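# Open the kettle lid by pressing its handle button

## Task

Push down the button on top of the kettle handle until the lid pops open, with the kettle still upright. Finish with the gripper clear of the kettle and the button risen again. The tumbler, pink cup, carton, white mug and steel pot must all remain upright.

## Robot and tools

Robot: two arms, left_arm and right_arm, each with a two-finger gripper and a wrist camera. Cameras: cam_high, cam_low, cam_left_wrist, cam_right_wrist (each 896x504). Arm names do not match image sides.

Frame: all hand positions, targets and velocities use the scene frame. Origin sits at table-top height, halfway between the arms' nominal bases; +x points out over the table, +z up, and left_arm is on the +y side. Calibrated bases: left_arm at (-0.021, +0.327, 0) m, right_arm at (-0.009, -0.282, 0) m, both nearly unrotated. Reported hand poses may be off by a few centimetres, more at long reach. end_effector_position is the point between the finger pads, roughly 1 cm short of the tips; fingers point along the gripper's +z and spread along its y.

Row layout (used by every moving tool): one flat list of 16 numbers covering both arms, always all 16 even if one arm stays put. Order: left_arm x, y, z (metres), qw, qx, qy, qz (unit quaternion, w first), opening; then the same eight for right_arm. These are absolute poses in the scene frame, not offsets. Opening runs from -1 (shut) to +1 (fully open, 0.094 m); it is an absolute command, and 0 is a real half-open command, so resend the current value to keep a gripper unchanged. To hold an arm still, resend its last reported pose and opening each call; to keep orientation, repeat the same commanded quaternion rather than the drifted measured one.

execute_actions: argument actions is a list of up to 15 actions; each action is a list of up to 15 rows, each row run for one 1/30 s step, the last row held for the remainder of its 15 steps. Any target more than 0.6 m from the gripper's starting position along one of its axes gets the action refused for both arms. cameras picks which images return (["all"], [], or names). An empty actions list just reports state and images.

move: target is one 16-number row or a list of up to 15 rows (absolute poses). Grippers travel in straight lines, total at most 10 s. speed in m/s, 0.002 to 2.9, default 0.25 (rotation capped at twice that in rad/s), one value or one per target. blend in metres rounds corners in a list. opening_speed (0.2 or more, per second on the -1..+1 scale) ramps the fingers. blocking=false returns after about 0.5 s while the motion continues; a new move replaces it. Paths ignore obstacles and the other arm; avoid routing close past an arm's own base. Faster moves lag, overshoot and strike harder; aiming further beyond a contact pushes harder. The result adds a move: line, e.g. done, off_target, moving, held or fault; done means within 10 mm and 2 degrees. limits=paced means clipping, limits=held means withheld steps.

wait: seconds 0 to 10; arms keep their last command; a running move continues. stop: brakes the running move. zoom_image: camera name plus region [x0, y0, x1, y1] in pixels, at most 504x504, from that camera's latest image. read_manual gives only licence texts. finished_scene: scene number (1 to 3); ends the scene irreversibly.

Result lines: end_effector_position and end_effector_quat_wxyz per arm; Hand target (where the arm is actually being driven next, possibly short of your command, so send the rest later); Tool commands; grip_measured (finger opening on the -1..+1 scale, reads up to ~2.7 mm wide when empty); grip_effort_nm (gripper motor effort, negative closing, not a pad force, never quite zero at rest); Joint positions (last value is opening in metres); Joint torques (include arm weight, joints 1-3 wrap at ±28 N m); Joint velocities (may say within noise); Motor temperatures; step readings of positions after action calls. Resting a centimetre or so off target in free air is normal friction, not contact.

Controller notes: commanded orientation is clipped to within 40 degrees of the measured one each step; position takes priority over orientation. Small moves may not start. With the wrist near the first joint's axis, small hand motions can swing the arm's shoulder.

Heat: holding loads, stretched arms or pushing against the unreachable heats motors. MOTOR HOT appears at 75 °C; at 90 °C that arm folds and goes idle; at 100 °C it collapses.

Avoid: knocking over the kettle or any of the other items, pushing anything off the table, hard hits, slams, very hard presses, and any contact between the two arms or grippers (the clearance check does not guard gripper-to-gripper). A wrist camera cable touching an object counts as touching it. Press the button gently and slowly, then lift off so it springs back. Objects may occasionally be nudged by outside disturbances. Time spent thinking lets the simulation run on.

Each tool is called as name([rows], argument=value, ...), one row to a line, values as JSON.

## Session

execute_actions(actions=[])

zoom_image(camera="cam_high", region=[400, 200, 760, 440])

Scene clock: 0.00 s.
left_arm: end_effector_position=(+0.2437, +0.0357, +0.3237) grip_measured=+1.000 grip_effort_nm=n/a end_effector_quat_wxyz=(+0.606, +0.128, +0.705, -0.345) | right_arm: end_effector_position=(+0.3188, -0.1481, +0.2135) grip_measured=+1.000 grip_effort_nm=n/a end_effector_quat_wxyz=(+0.423, +0.038, +0.890, +0.164)
Joint positions: left_arm=[-0.908 1.085 0.759 0.299 -0.252 -0.345 0.094] | right_arm=[0.428 1.107 0.887 -0.411 0.078 0.47 0.094]
Joint velocities: within noise
Joint torques (N m): no reading
Motor temperatures (°C): left_arm=[26 33 28 28 27 26 25] | right_arm=[25 31 29 29 29 26 25]
Heat: left arm: 33 °C; right arm: 31 °C.
Hand target: left_arm +0.2432, +0.0366, +0.3240; +0.605, +0.129, +0.706, -0.344 | right_arm +0.3204, -0.1480, +0.2235; +0.435, +0.038, +0.884, +0.168
Tool commands: left_gripper/opening=+1.0 right_gripper/opening=+1.0

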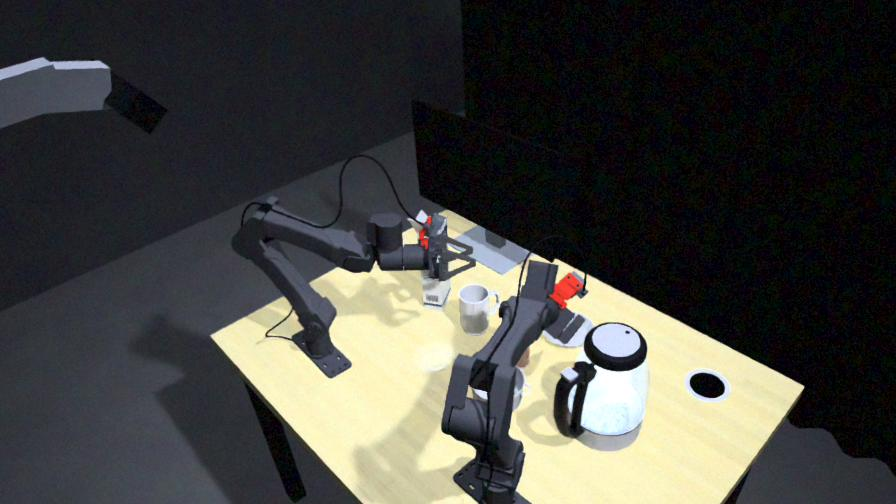

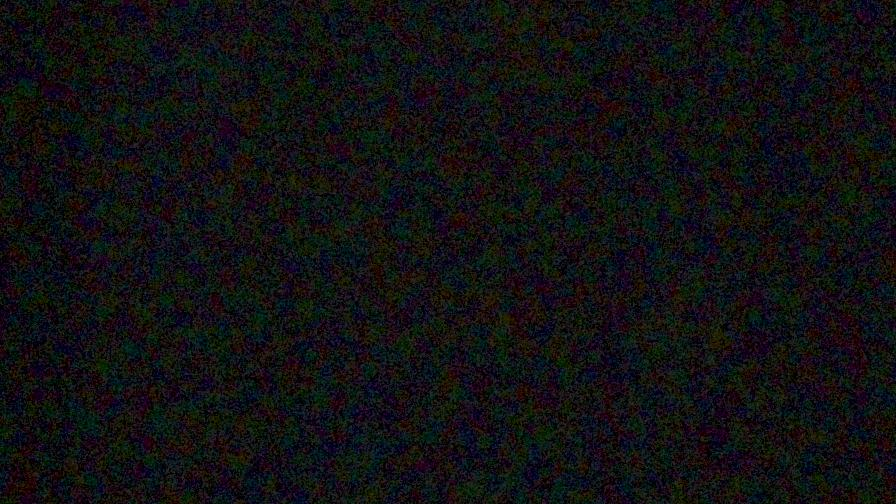

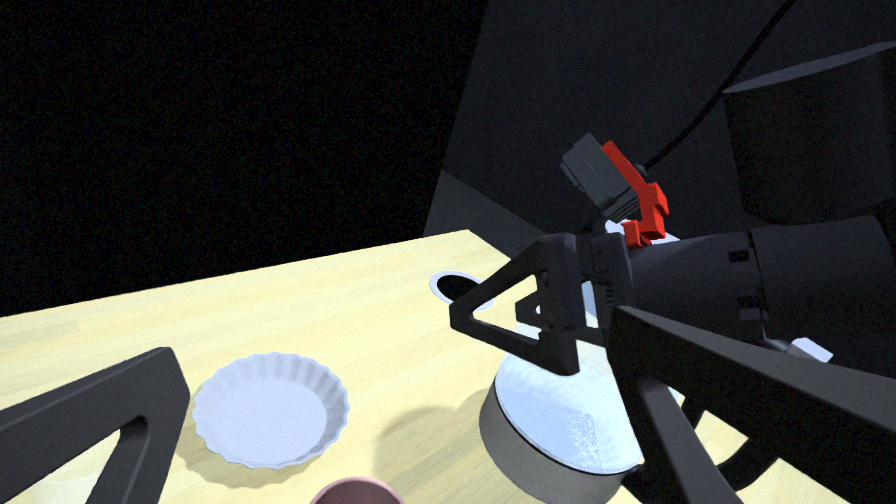

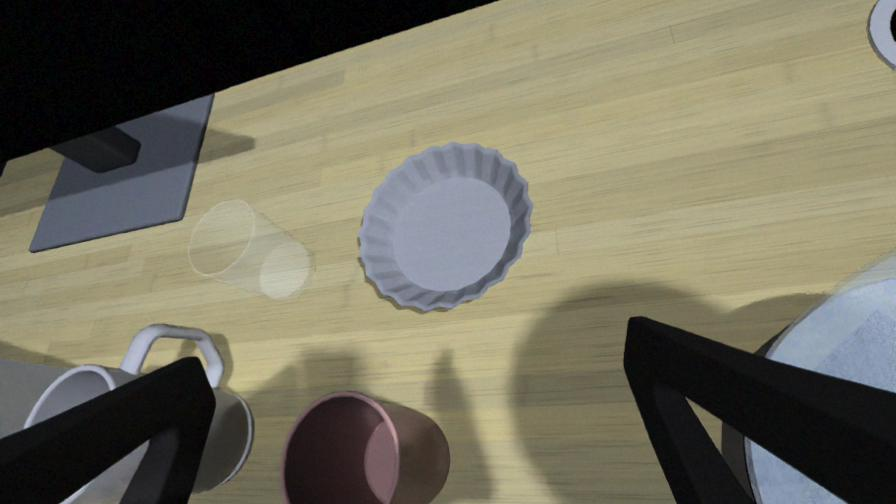

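Scaled by 1.400 from the camera's 896x504 image, which has a finer 1280x720 frame.

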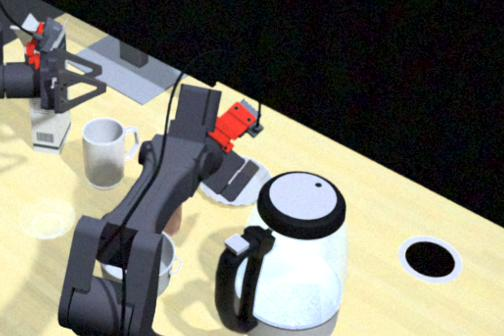

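move([
  [0.2432,0.0366,0.3240,0.605,0.129,0.706,-0.344,1,0.27,-0.17,0.36,0.5,0.02,0.86,0.08,-1],
  [0.2432,0.0366,0.3240,0.605,0.129,0.706,-0.344,1,0.14,-0.24,0.42,0.526,0,0.85,0,-1],
], blend=0.03, cameras=["all"])

Scene clock: 8.87 s.
left_arm: end_effector_position=(+0.2437, +0.0357, +0.3237) grip_measured=+1.000 grip_effort_nm=-0.002 end_effector_quat_wxyz=(+0.606, +0.128, +0.705, -0.345) | right_arm: end_effector_position=(+0.1411, -0.2394, +0.4151) grip_measured=-0.997 grip_effort_nm=-0.178 end_effector_quat_wxyz=(+0.485, -0.054, +0.868, +0.093)
Joint positions: left_arm=[-0.908 1.085 0.759 0.299 -0.252 -0.345 0.094] | right_arm=[0.928 0.858 1.773 -1.566 0.564 0.515 0]
Joint torques (N m): left_arm=[-0.13 -3.26 7.19 2.13 0.01 0.06] | right_arm=[-0.35 3.66 5.96 1.63 0.2 -0.09]
Heat: left arm: 34 °C; right arm: 32 °C.
Hand target: left_arm +0.2432, +0.0366, +0.3240; +0.605, +0.129, +0.706, -0.344 | right_arm +0.1410, -0.2407, +0.4199; +0.489, -0.056, +0.866, +0.092
Off the commanded pose: left_arm 0.001 m, 0 deg | right_arm 0.005 m, 13 deg.
joint sent to its limit (right arm) — joint 4 (wrist pitch), lower limit. The joint targets are off in orientation, not in position.
move: off_target (right_arm)

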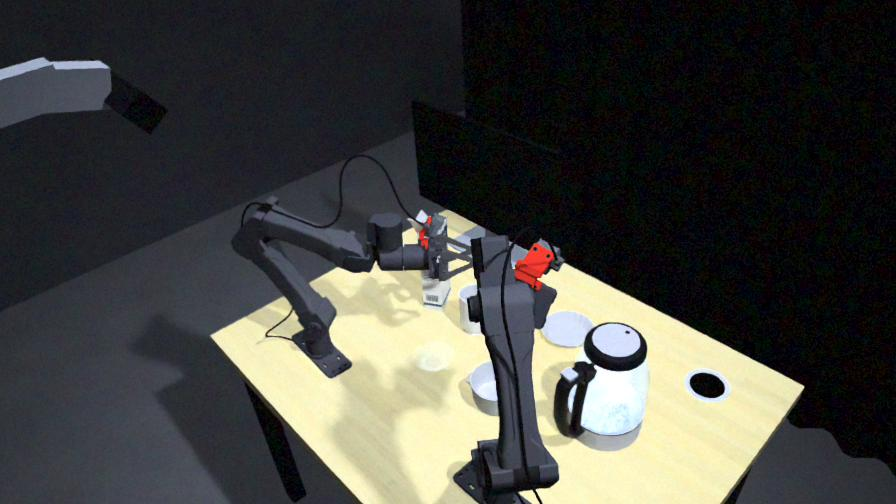

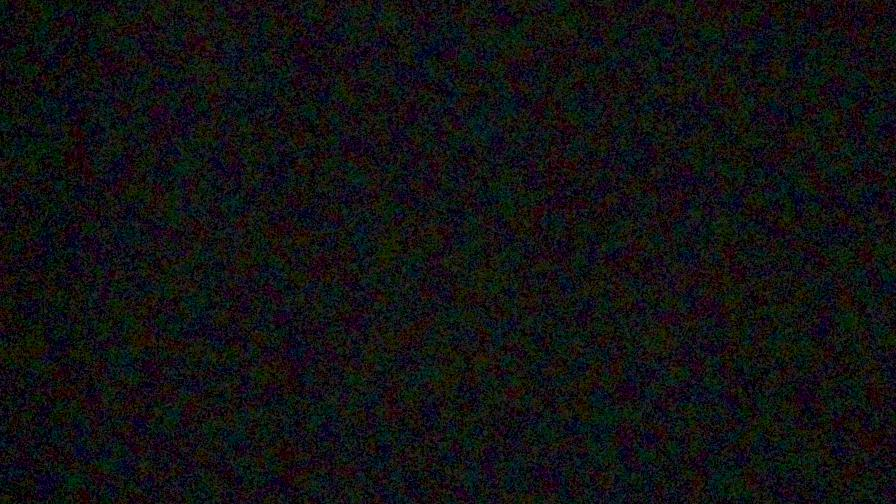

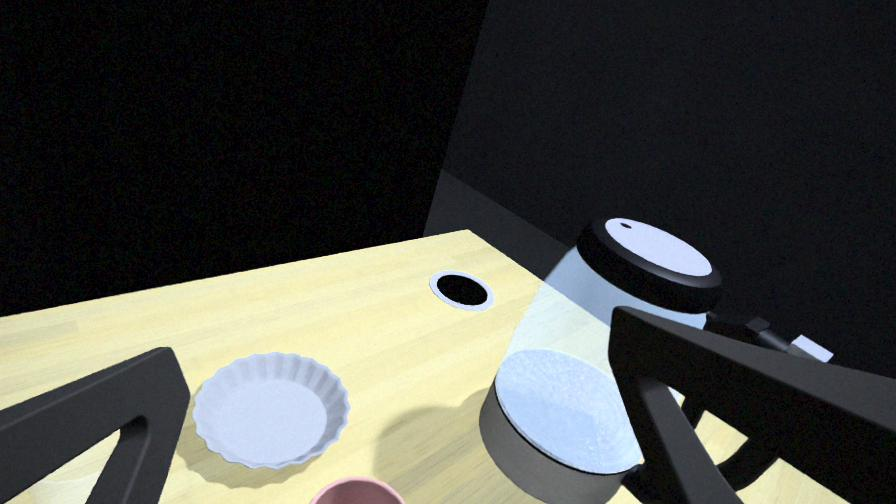

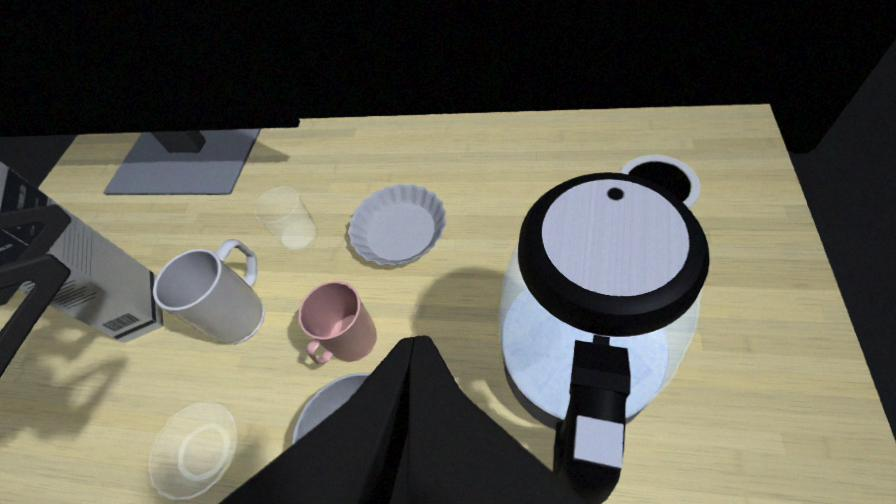

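move([
  [0.2432,0.0366,0.3240,0.605,0.129,0.706,-0.344,1,0.19,-0.25,0.38,0.1305,0,0.9914,0,-1],
  [0.2432,0.0366,0.3240,0.605,0.129,0.706,-0.344,1,0.160,-0.299,0.285,0.1305,0,0.9914,0,-1],
], cameras=["cam_high","cam_right_wrist"])

Scene clock: 25.10 s.
left_arm: end_effector_position=(+0.2437, +0.0357, +0.3237) grip_measured=+1.000 grip_effort_nm=-0.007 end_effector_quat_wxyz=(+0.606, +0.128, +0.705, -0.345) | right_arm: end_effector_position=(+0.1617, -0.2995, +0.2857) grip_measured=-0.997 grip_effort_nm=-0.183 end_effector_quat_wxyz=(+0.243, +0.006, +0.970, -0.019)
Joint positions: left_arm=[-0.908 1.085 0.759 0.299 -0.252 -0.345 0.094] | right_arm=[-0.122 0.959 1.458 -1.578 -0.019 -0.107 0]
Joint torques (N m): left_arm=[-0.02 -3.4 6.95 2.15 0.03 0.03] | right_arm=[-0.47 -1.21 4.7 1.28 -0.11 -0.07]
Heat: left arm: 34 °C; right arm: 31 °C.
Hand target: left_arm +0.2432, +0.0366, +0.3240; +0.605, +0.129, +0.706, -0.344 | right_arm +0.1606, -0.2990, +0.2843; +0.245, +0.003, +0.969, -0.018
Off the commanded pose: left_arm 0.001 m, 0 deg | right_arm 0.002 m, 13 deg.
joint read past its limit (right arm) — joint 4 (wrist pitch), lower limit.
joint sent to its limit (right arm) — joint 4 (wrist pitch), lower limit. The joint targets are off in orientation, not in position.
move: off_target (right_arm)
Images, in order (width x height): cam_high 896x504, cam_right_wrist 896x504.

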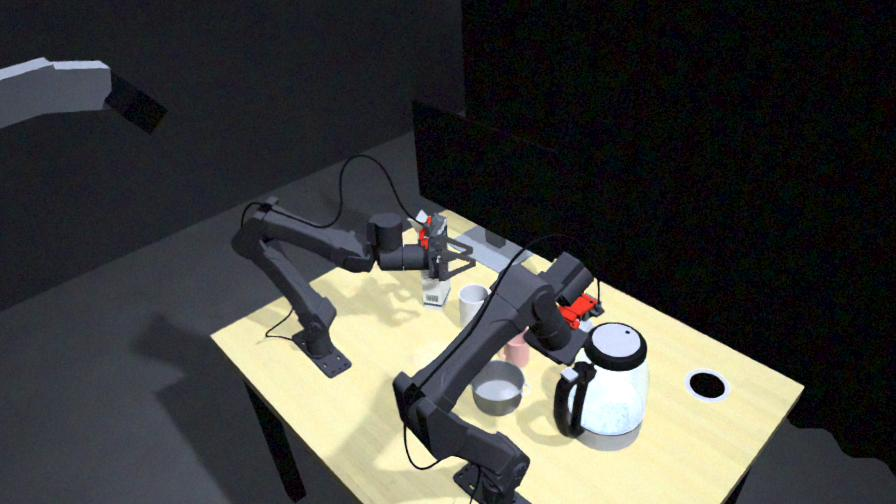

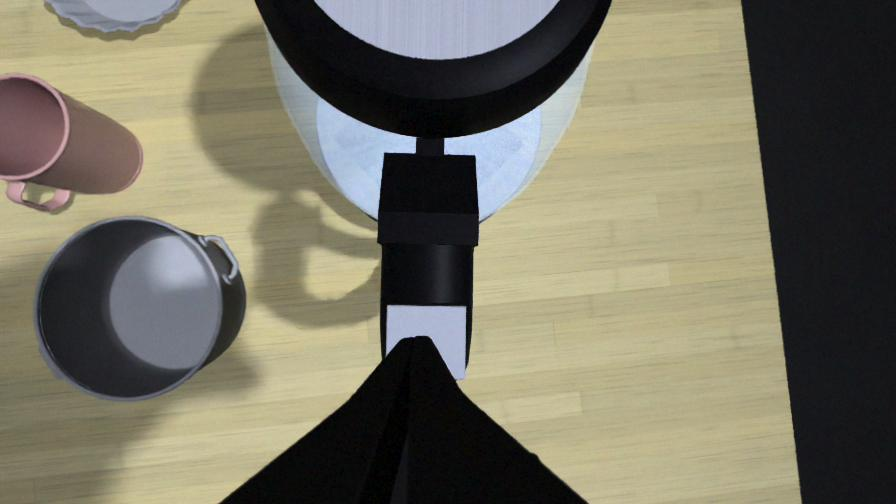

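move([
  [0.2432,0.0366,0.3240,0.605,0.129,0.706,-0.344,1,0.160,-0.302,0.252,0.225,0,0.974,0,-1],
  [0.2432,0.0366,0.3240,0.605,0.129,0.706,-0.344,1,0.151,-0.302,0.214,0.225,0,0.974,0,-1],
], speed=0.05, cameras=["cam_high","cam_right_wrist"])

Scene clock: 33.83 s.
left_arm: end_effector_position=(+0.2437, +0.0357, +0.3237) grip_measured=+1.000 grip_effort_nm=-0.002 end_effector_quat_wxyz=(+0.606, +0.128, +0.705, -0.345) | right_arm: end_effector_position=(+0.1679, -0.3041, +0.2459) grip_measured=-0.997 grip_effort_nm=-0.183 end_effector_quat_wxyz=(+0.291, -0.001, +0.957, -0.011)
Joint positions: left_arm=[-0.908 1.085 0.759 0.299 -0.252 -0.345 0.094] | right_arm=[-0.236 0.797 1.17 -1.363 -0.111 -0.208 0]
Joint torques (N m): left_arm=[-0.06 -3.04 6.98 2.17 0.07 0.06] | right_arm=[-0.39 2.18 2.07 0.62 -0.02 -0.05]
Motor temperatures (°C): left_arm=[26 34 30 33 27 26 25] | right_arm=[25 31 30 31 29 26 25]
Heat: left arm: 34 °C; right arm: 31 °C.
Hand target: left_arm +0.2432, +0.0366, +0.3240; +0.605, +0.129, +0.706, -0.344 | right_arm +0.1507, -0.3015, +0.2169; +0.225, +0.000, +0.974, +0.000
Off the commanded pose: left_arm 0.001 m, 0 deg | right_arm 0.036 m, 8 deg.
move: off_target (right_arm)
Images, in order (width x height): cam_high 896x504, cam_right_wrist 896x504.

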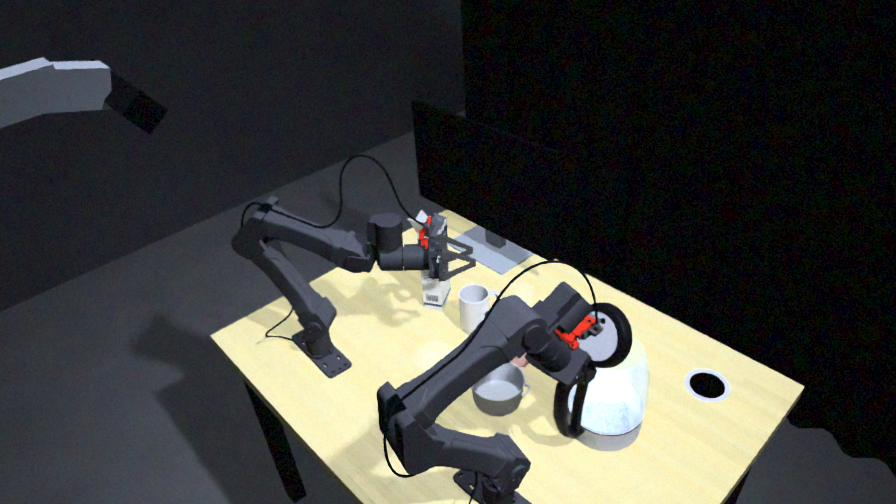

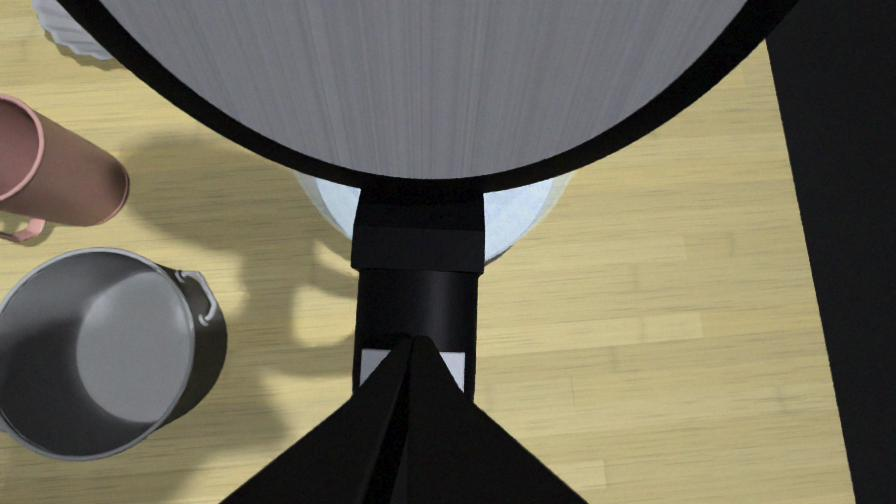

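Opened. Retract.

move([
  [0.2432,0.0366,0.3240,0.605,0.129,0.706,-0.344,1,0.158,-0.302,0.262,0.292,0,0.956,0,-1],
  [0.2432,0.0366,0.3240,0.605,0.129,0.706,-0.344,1,0.125,-0.290,0.35,0.4,0,0.917,0,-1],
], speed=0.12, cameras=["cam_right_wrist","cam_high"])

Scene clock: 39.33 s.
left_arm: end_effector_position=(+0.2437, +0.0357, +0.3237) grip_measured=+1.000 grip_effort_nm=-0.007 end_effector_quat_wxyz=(+0.606, +0.128, +0.705, -0.345) | right_arm: end_effector_position=(+0.1282, -0.2904, +0.3415) grip_measured=-0.997 grip_effort_nm=-0.178 end_effector_quat_wxyz=(+0.392, +0.006, +0.920, -0.015)
Joint positions: left_arm=[-0.908 1.085 0.759 0.299 -0.252 -0.345 0.094] | right_arm=[-0.344 0.757 1.537 -1.569 -0.216 -0.244 0]
Joint torques (N m): left_arm=[-0.09 -3.28 7.09 2.12 0.05 0.09] | right_arm=[0.54 2.39 6.83 1.58 -0.06 0.14]
Heat: left arm: 34 °C; right arm: 31 °C.
Hand target: left_arm +0.2432, +0.0366, +0.3240; +0.605, +0.129, +0.706, -0.344 | right_arm +0.1254, -0.2893, +0.3497; +0.404, +0.008, +0.915, -0.018
Off the commanded pose: left_arm 0.001 m, 0 deg | right_arm 0.009 m, 2 deg.
joint sent to its limit (right arm) — joint 4 (wrist pitch), lower limit. The joint targets still meet the commanded pose.
move: done
Images, in order (width x height): cam_high 896x504, cam_right_wrist 896x504.

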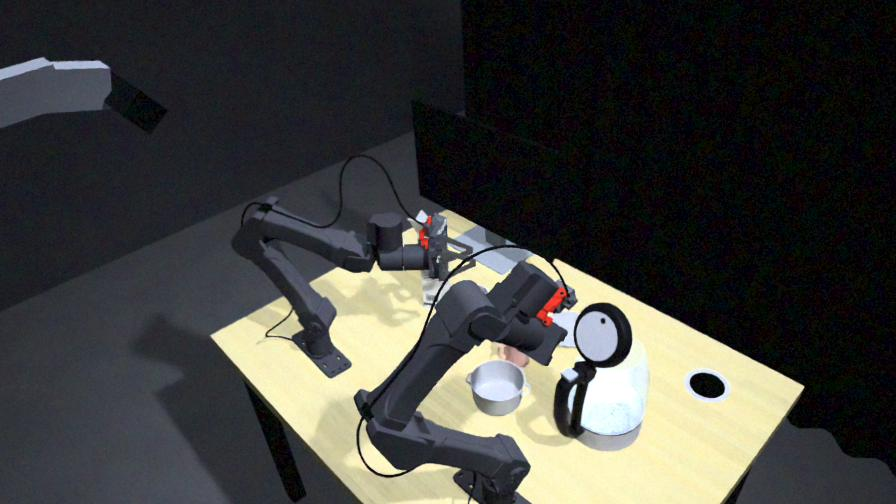

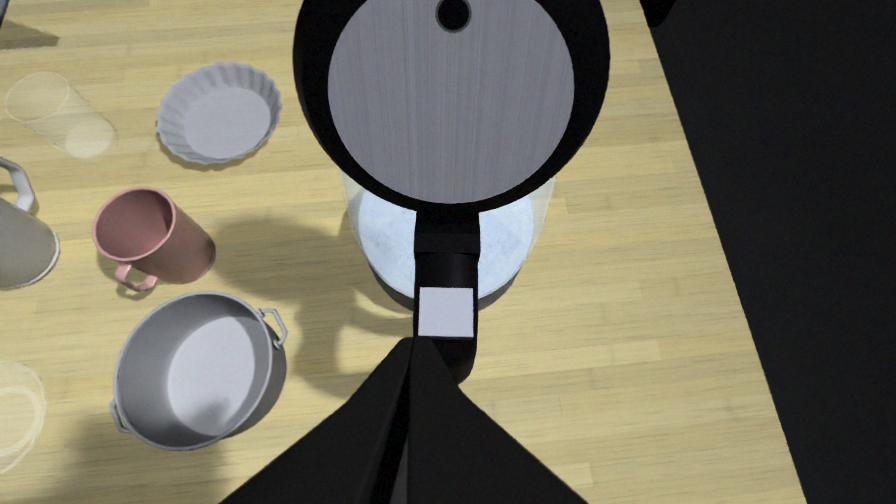

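finished_scene(scene=2)

The scene is finished: the task was done.


## Next scene

The same job, from a new start.

execute_actions(actions=[])

Scene clock: 0.00 s.
left_arm: end_effector_position=(+0.3022, +0.2074, +0.2776) grip_measured=+1.000 grip_effort_nm=n/a end_effector_quat_wxyz=(+0.415, -0.023, +0.875, -0.248) | right_arm: end_effector_position=(+0.3192, -0.1100, +0.2899) grip_measured=+1.000 grip_effort_nm=n/a end_effector_quat_wxyz=(+0.592, -0.076, +0.800, +0.057)
Joint positions: left_arm=[-0.198 1.07 1.073 -0.581 0.231 -0.417 0.094] | right_arm=[0.714 1.079 0.895 -0.154 0.495 0.168 0.094]
Joint velocities: within noise
Joint torques (N m): no reading
Motor temperatures (°C): left_arm=[26 32 27 27 27 26 25] | right_arm=[25 30 28 28 28 26 25]
Heat: left arm: 32 °C; right arm: 30 °C.
Hand target: left_arm +0.2999, +0.2079, +0.2779; +0.413, -0.022, +0.876, -0.248 | right_arm +0.3189, -0.1110, +0.2997; +0.601, -0.071, +0.794, +0.062
Tool commands: left_gripper/opening=+1.0 right_gripper/opening=+1.0

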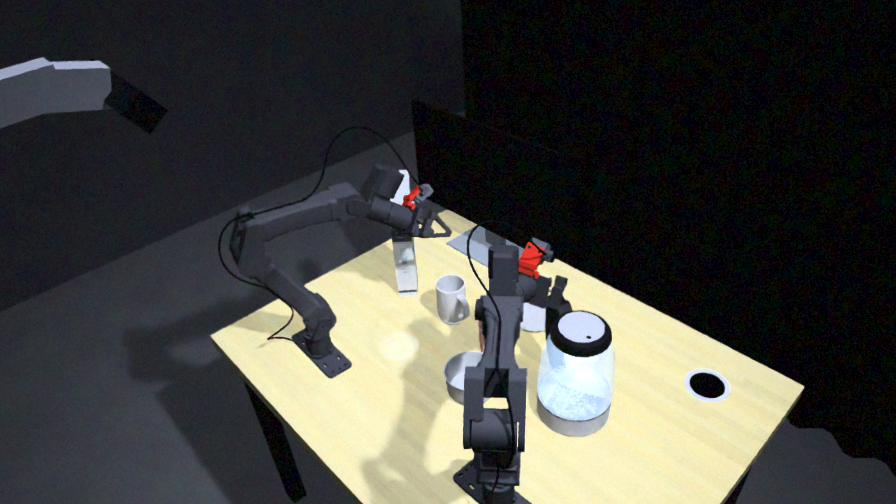

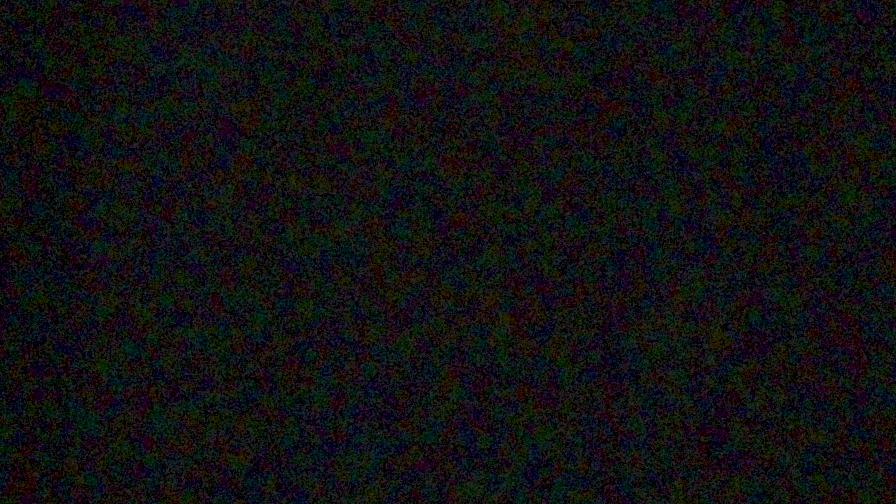

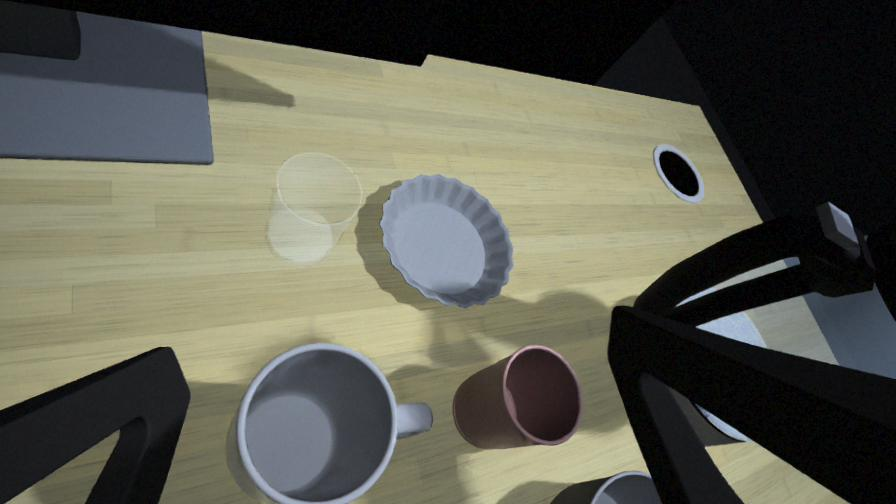

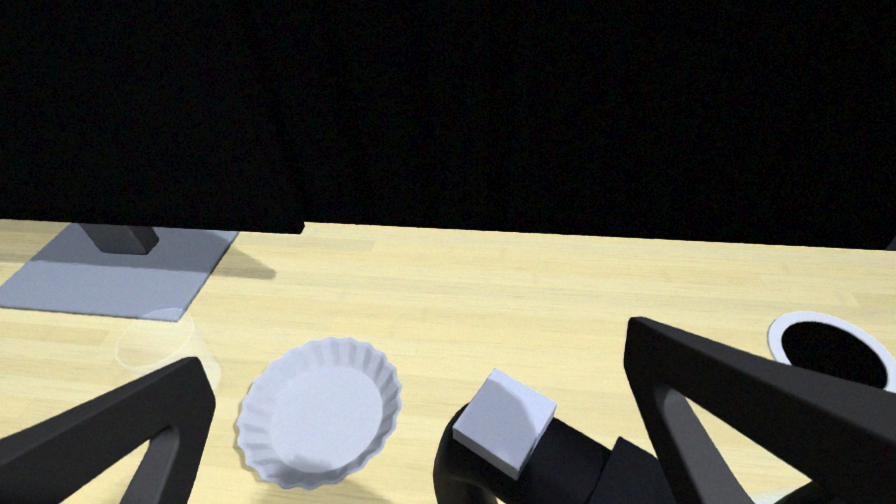

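move([
  [0.28,0.12,0.36,0.3006,0.4484,0.8263,-0.1631,-1,0.25,-0.20,0.42,0.545,0,0.839,0,1],
  [0.30,-0.09,0.36,0.3006,0.4484,0.8263,-0.1631,-1,0.22,-0.38,0.40,0.520,0.2525,0.80,-0.164,1],
], cameras=["all"])

Scene clock: 20.77 s.
left_arm: end_effector_position=(+0.2945, -0.0832, +0.3687) grip_measured=-0.993 grip_effort_nm=-0.383 end_effector_quat_wxyz=(+0.368, +0.435, +0.798, -0.194) | right_arm: end_effector_position=(+0.2208, -0.3792, +0.4015) grip_measured=+1.000 grip_effort_nm=-0.046 end_effector_quat_wxyz=(+0.518, +0.255, +0.801, -0.162)
Joint positions: left_arm=[-0.853 2.189 2.849 -1.373 0.069 0.072 0] | right_arm=[-0.045 0.914 1.47 -1.047 0.508 0.26 0.094]
Joint torques (N m): left_arm=[-0.27 -7.72 5.98 2 -0.02 -0.06] | right_arm=[-0.4 -1.18 4.72 1.92 0.09 -0.05]
Heat: left arm: 33 °C; right arm: 30 °C.
Hand target: left_arm +0.2995, -0.0894, +0.3592; +0.364, +0.433, +0.802, -0.192 | right_arm +0.2199, -0.3800, +0.4001; +0.520, +0.253, +0.800, -0.164
Off the commanded pose: left_arm 0.012 m, 9 deg | right_arm 0.002 m, 0 deg.
elbow stopped short (left arm): the move would have taken joint 3 (elbow) straighter than the controller allows.
move: off_target (left_arm)

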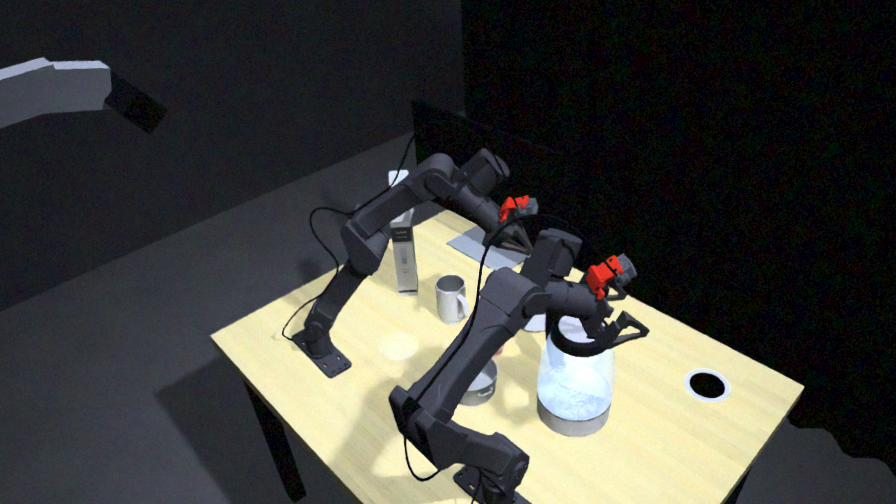

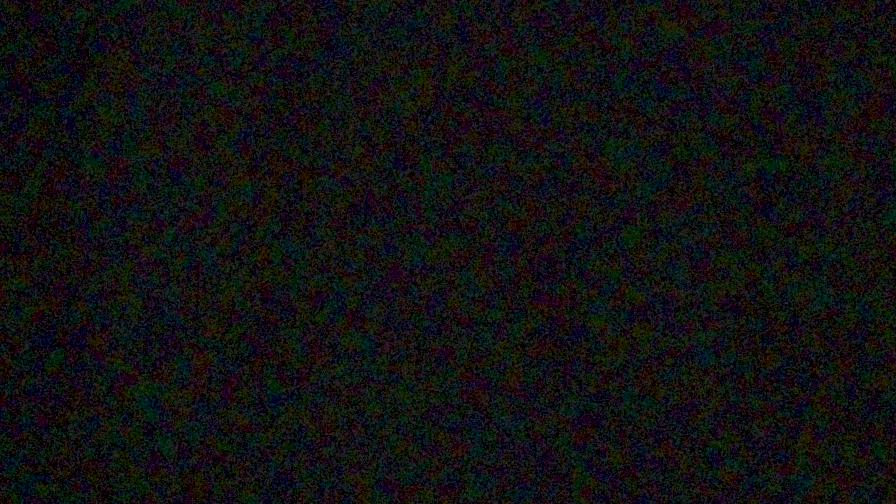

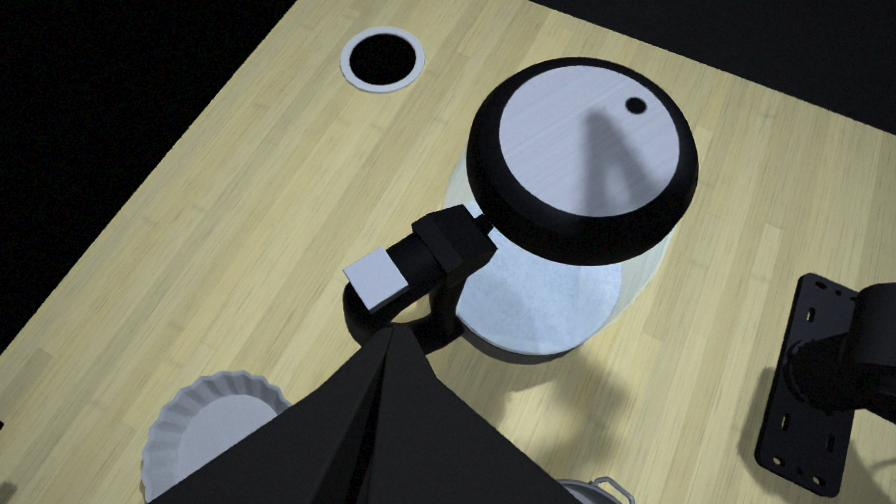

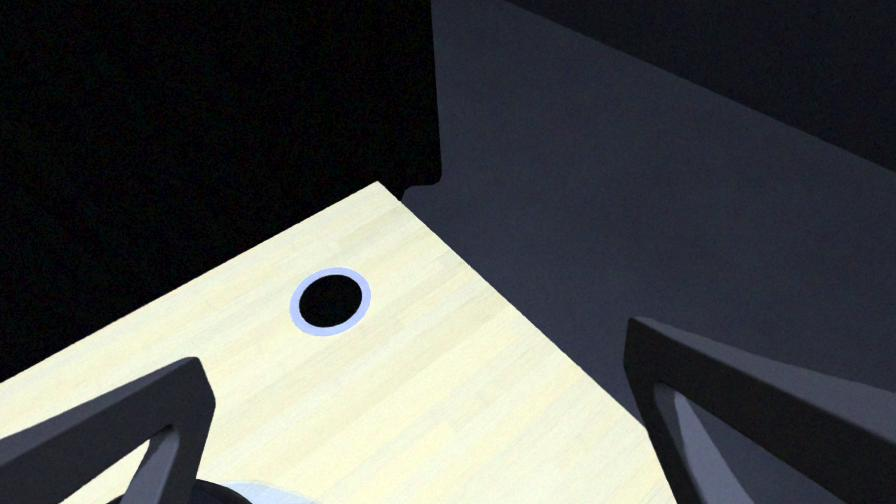

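move(target=[0.345,-0.116,0.288,0.3006,0.4484,0.8263,-0.1631,-1,0.22,-0.38,0.40,0.520,0.2525,0.80,-0.164,1], speed=0.15, cameras=["all"])

Scene clock: 29.83 s.
left_arm: end_effector_position=(+0.3380, -0.1117, +0.2988) grip_measured=-0.993 grip_effort_nm=-0.379 end_effector_quat_wxyz=(+0.337, +0.439, +0.814, -0.176) | right_arm: end_effector_position=(+0.2209, -0.3791, +0.4015) grip_measured=+1.000 grip_effort_nm=-0.046 end_effector_quat_wxyz=(+0.518, +0.255, +0.801, -0.161)
Joint positions: left_arm=[-0.821 2.352 2.849 -1.289 0.081 0.095 0] | right_arm=[-0.045 0.914 1.47 -1.046 0.507 0.259 0.094]
Joint torques (N m): left_arm=[0.44 -9.35 6.43 1.92 0.12 0.09] | right_arm=[-0.4 -1.18 4.71 1.91 0.11 -0.05]
Motor temperatures (°C): left_arm=[26 35 29 32 27 26 25] | right_arm=[25 30 30 31 28 26 25]
Heat: left arm: 35 °C; right arm: 31 °C.
Hand target: left_arm +0.3443, -0.1153, +0.2875; +0.332, +0.441, +0.815, -0.176 | right_arm +0.2199, -0.3800, +0.4001; +0.520, +0.253, +0.800, -0.164
Off the commanded pose: left_arm 0.014 m, 5 deg | right_arm 0.002 m, 0 deg.
elbow stopped short (left arm): the move would have taken joint 3 (elbow) straighter than the controller allows.
move: off_target (left_arm)

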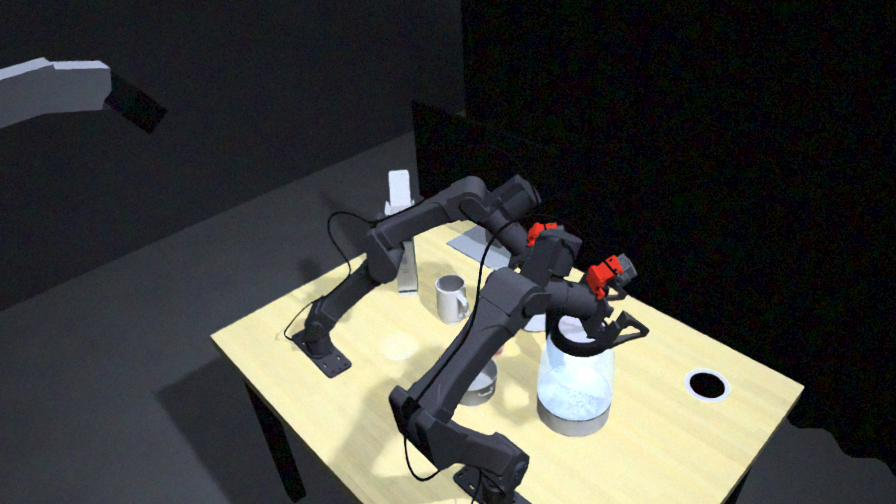

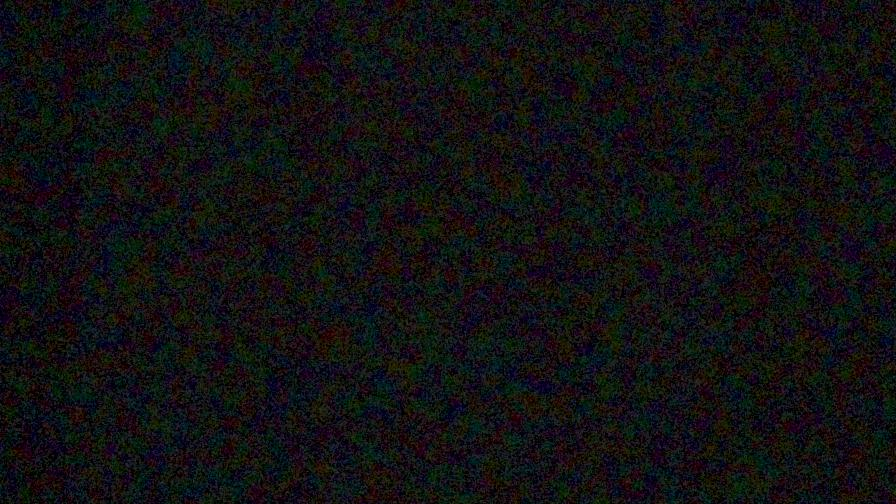

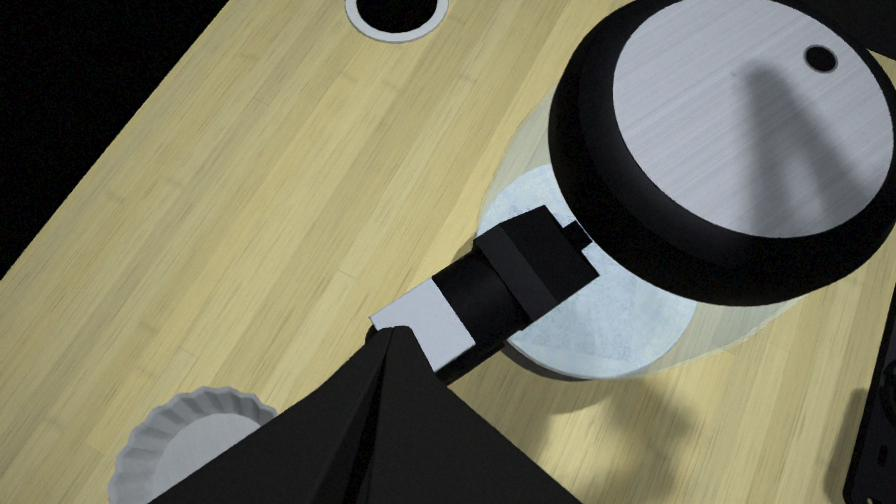

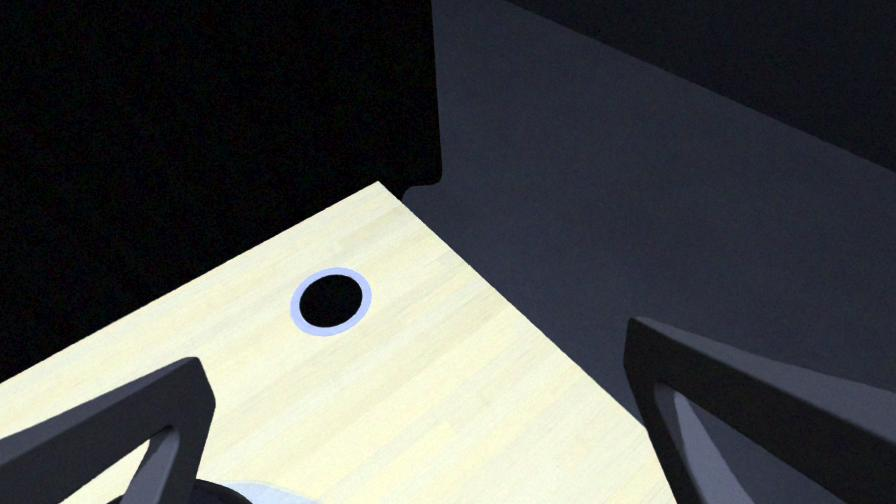

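move(target=[0.330,-0.121,0.262,0.3006,0.4484,0.8263,-0.1631,-1,0.22,-0.38,0.40,0.520,0.2525,0.80,-0.164,1], speed=0.08, cameras=["cam_left_wrist"])

Scene clock: 38.50 s.
left_arm: end_effector_position=(+0.3310, -0.1189, +0.2661) grip_measured=-0.993 grip_effort_nm=-0.383 end_effector_quat_wxyz=(+0.302, +0.449, +0.825, -0.164) | right_arm: end_effector_position=(+0.2209, -0.3791, +0.4016) grip_measured=+1.000 grip_effort_nm=-0.051 end_effector_quat_wxyz=(+0.518, +0.255, +0.800, -0.161)
Joint positions: left_arm=[-0.84 2.352 2.749 -1.27 0.075 0.089 0] | right_arm=[-0.045 0.914 1.47 -1.046 0.507 0.259 0.094]
Joint torques (N m): left_arm=[-0.55 -12.49 3.88 1.9 -0.01 -0.03] | right_arm=[-0.42 -1.18 4.71 1.91 0.11 -0.05]
Heat: left arm: 37 °C; right arm: 32 °C.
Hand target: left_arm +0.3300, -0.1210, +0.2621; +0.300, +0.448, +0.826, -0.163 | right_arm +0.2199, -0.3800, +0.4001; +0.520, +0.253, +0.799, -0.164
Off the commanded pose: left_arm 0.005 m, 0 deg | right_arm 0.002 m, 0 deg.
move: done
Images, in order (width x height): cam_left_wrist 896x504.

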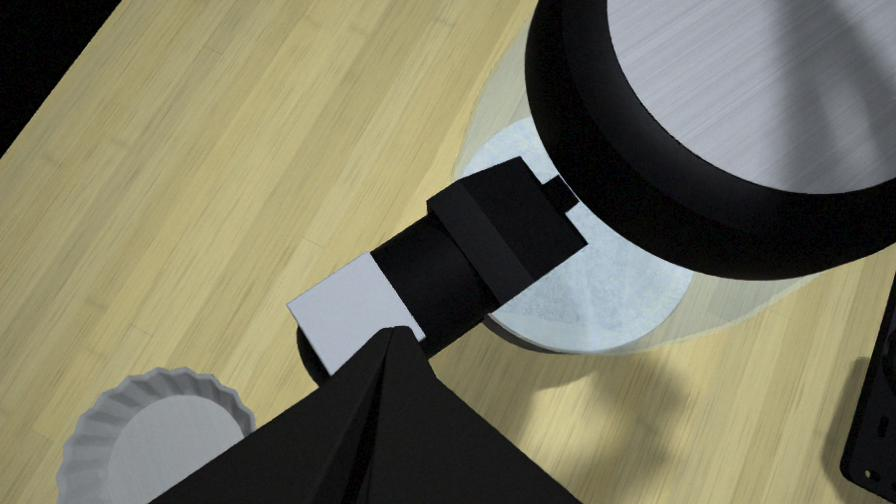

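move(target=[0.341,-0.117,0.254,0.3006,0.4484,0.8263,-0.1631,-1,0.22,-0.38,0.40,0.520,0.2525,0.80,-0.164,1], speed=0.06, cameras=["cam_left_wrist"])

Scene clock: 43.83 s.
left_arm: end_effector_position=(+0.3370, -0.1192, +0.2584) grip_measured=-0.993 grip_effort_nm=-0.383 end_effector_quat_wxyz=(+0.301, +0.449, +0.825, -0.166) | right_arm: end_effector_position=(+0.2209, -0.3791, +0.4016) grip_measured=+1.000 grip_effort_nm=-0.046 end_effector_quat_wxyz=(+0.518, +0.255, +0.800, -0.161)
Joint positions: left_arm=[-0.829 2.336 2.682 -1.22 0.084 0.095 0] | right_arm=[-0.045 0.914 1.47 -1.046 0.507 0.259 0.094]
Joint torques (N m): left_arm=[0.61 -12.64 3.49 1.9 0.01 0.06] | right_arm=[-0.42 -1.18 4.71 1.91 0.11 -0.05]
Heat: left arm: 39 °C; right arm: 32 °C.
Hand target: left_arm +0.3411, -0.1169, +0.2542; +0.300, +0.448, +0.826, -0.163 | right_arm +0.2199, -0.3800, +0.4001; +0.520, +0.253, +0.799, -0.164
Off the commanded pose: left_arm 0.006 m, 0 deg | right_arm 0.002 m, 0 deg.
move: done
Images, in order (width x height): cam_left_wrist 896x504.

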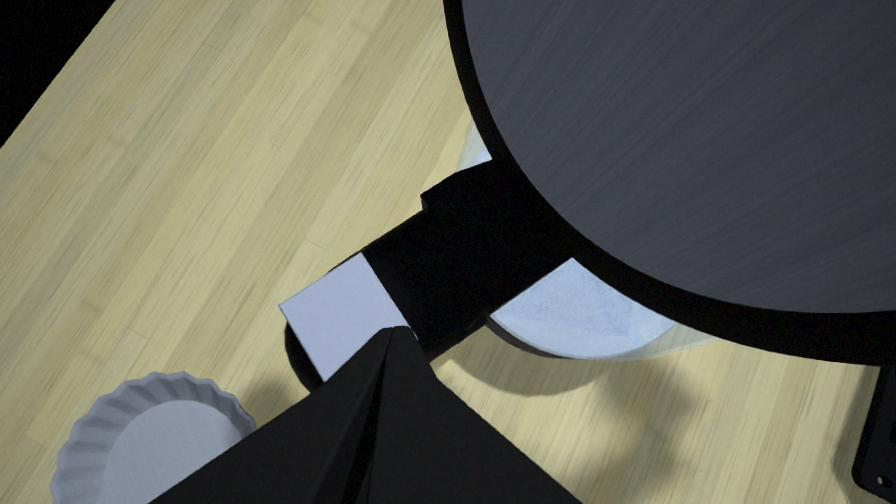

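Opened already. Retract up and back.

move(target=[0.30,-0.07,0.34,0.33,0.44,0.815,-0.176,-1,0.22,-0.38,0.40,0.520,0.2525,0.80,-0.164,1], speed=0.12, cameras=["cam_left_wrist","cam_high"])

Scene clock: 47.73 s.
left_arm: end_effector_position=(+0.3041, -0.0813, +0.3231) grip_measured=-0.993 grip_effort_nm=-0.383 end_effector_quat_wxyz=(+0.321, +0.447, +0.817, -0.175) | right_arm: end_effector_position=(+0.2209, -0.3791, +0.4016) grip_measured=+1.000 grip_effort_nm=-0.046 end_effector_quat_wxyz=(+0.518, +0.255, +0.800, -0.161)
Joint positions: left_arm=[-0.829 2.144 2.618 -1.3 0.088 0.096 0] | right_arm=[-0.045 0.914 1.47 -1.046 0.507 0.259 0.094]
Joint torques (N m): left_arm=[0.47 -12.79 6.34 1.5 0.01 0] | right_arm=[-0.42 -1.18 4.72 1.91 0.1 -0.05]
Motor temperatures (°C): left_arm=[26 40 29 32 27 26 25] | right_arm=[25 29 30 32 28 26 25]
Heat: left arm: 40 °C; right arm: 32 °C.
Hand target: left_arm +0.3001, -0.0702, +0.3395; +0.331, +0.440, +0.816, -0.176 | right_arm +0.2199, -0.3800, +0.4001; +0.520, +0.253, +0.799, -0.164
Off the commanded pose: left_arm 0.021 m, 1 deg | right_arm 0.002 m, 0 deg.
move: off_target (left_arm)
Images, in order (width x height): cam_high 896x504, cam_left_wrist 896x504.

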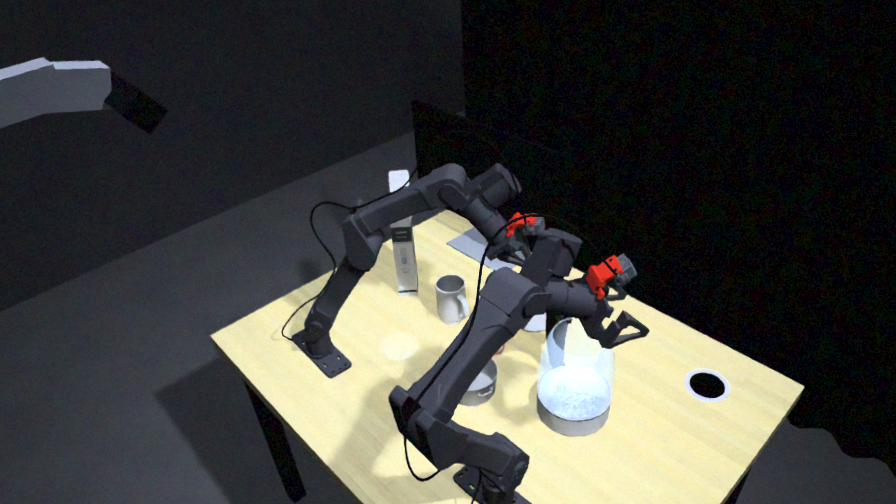

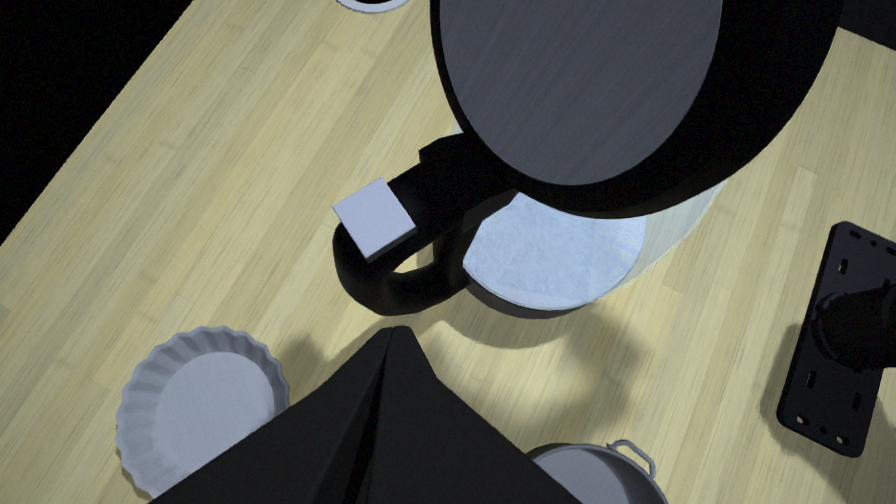

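finished_scene(scene=3)

The scene is finished: the task was done.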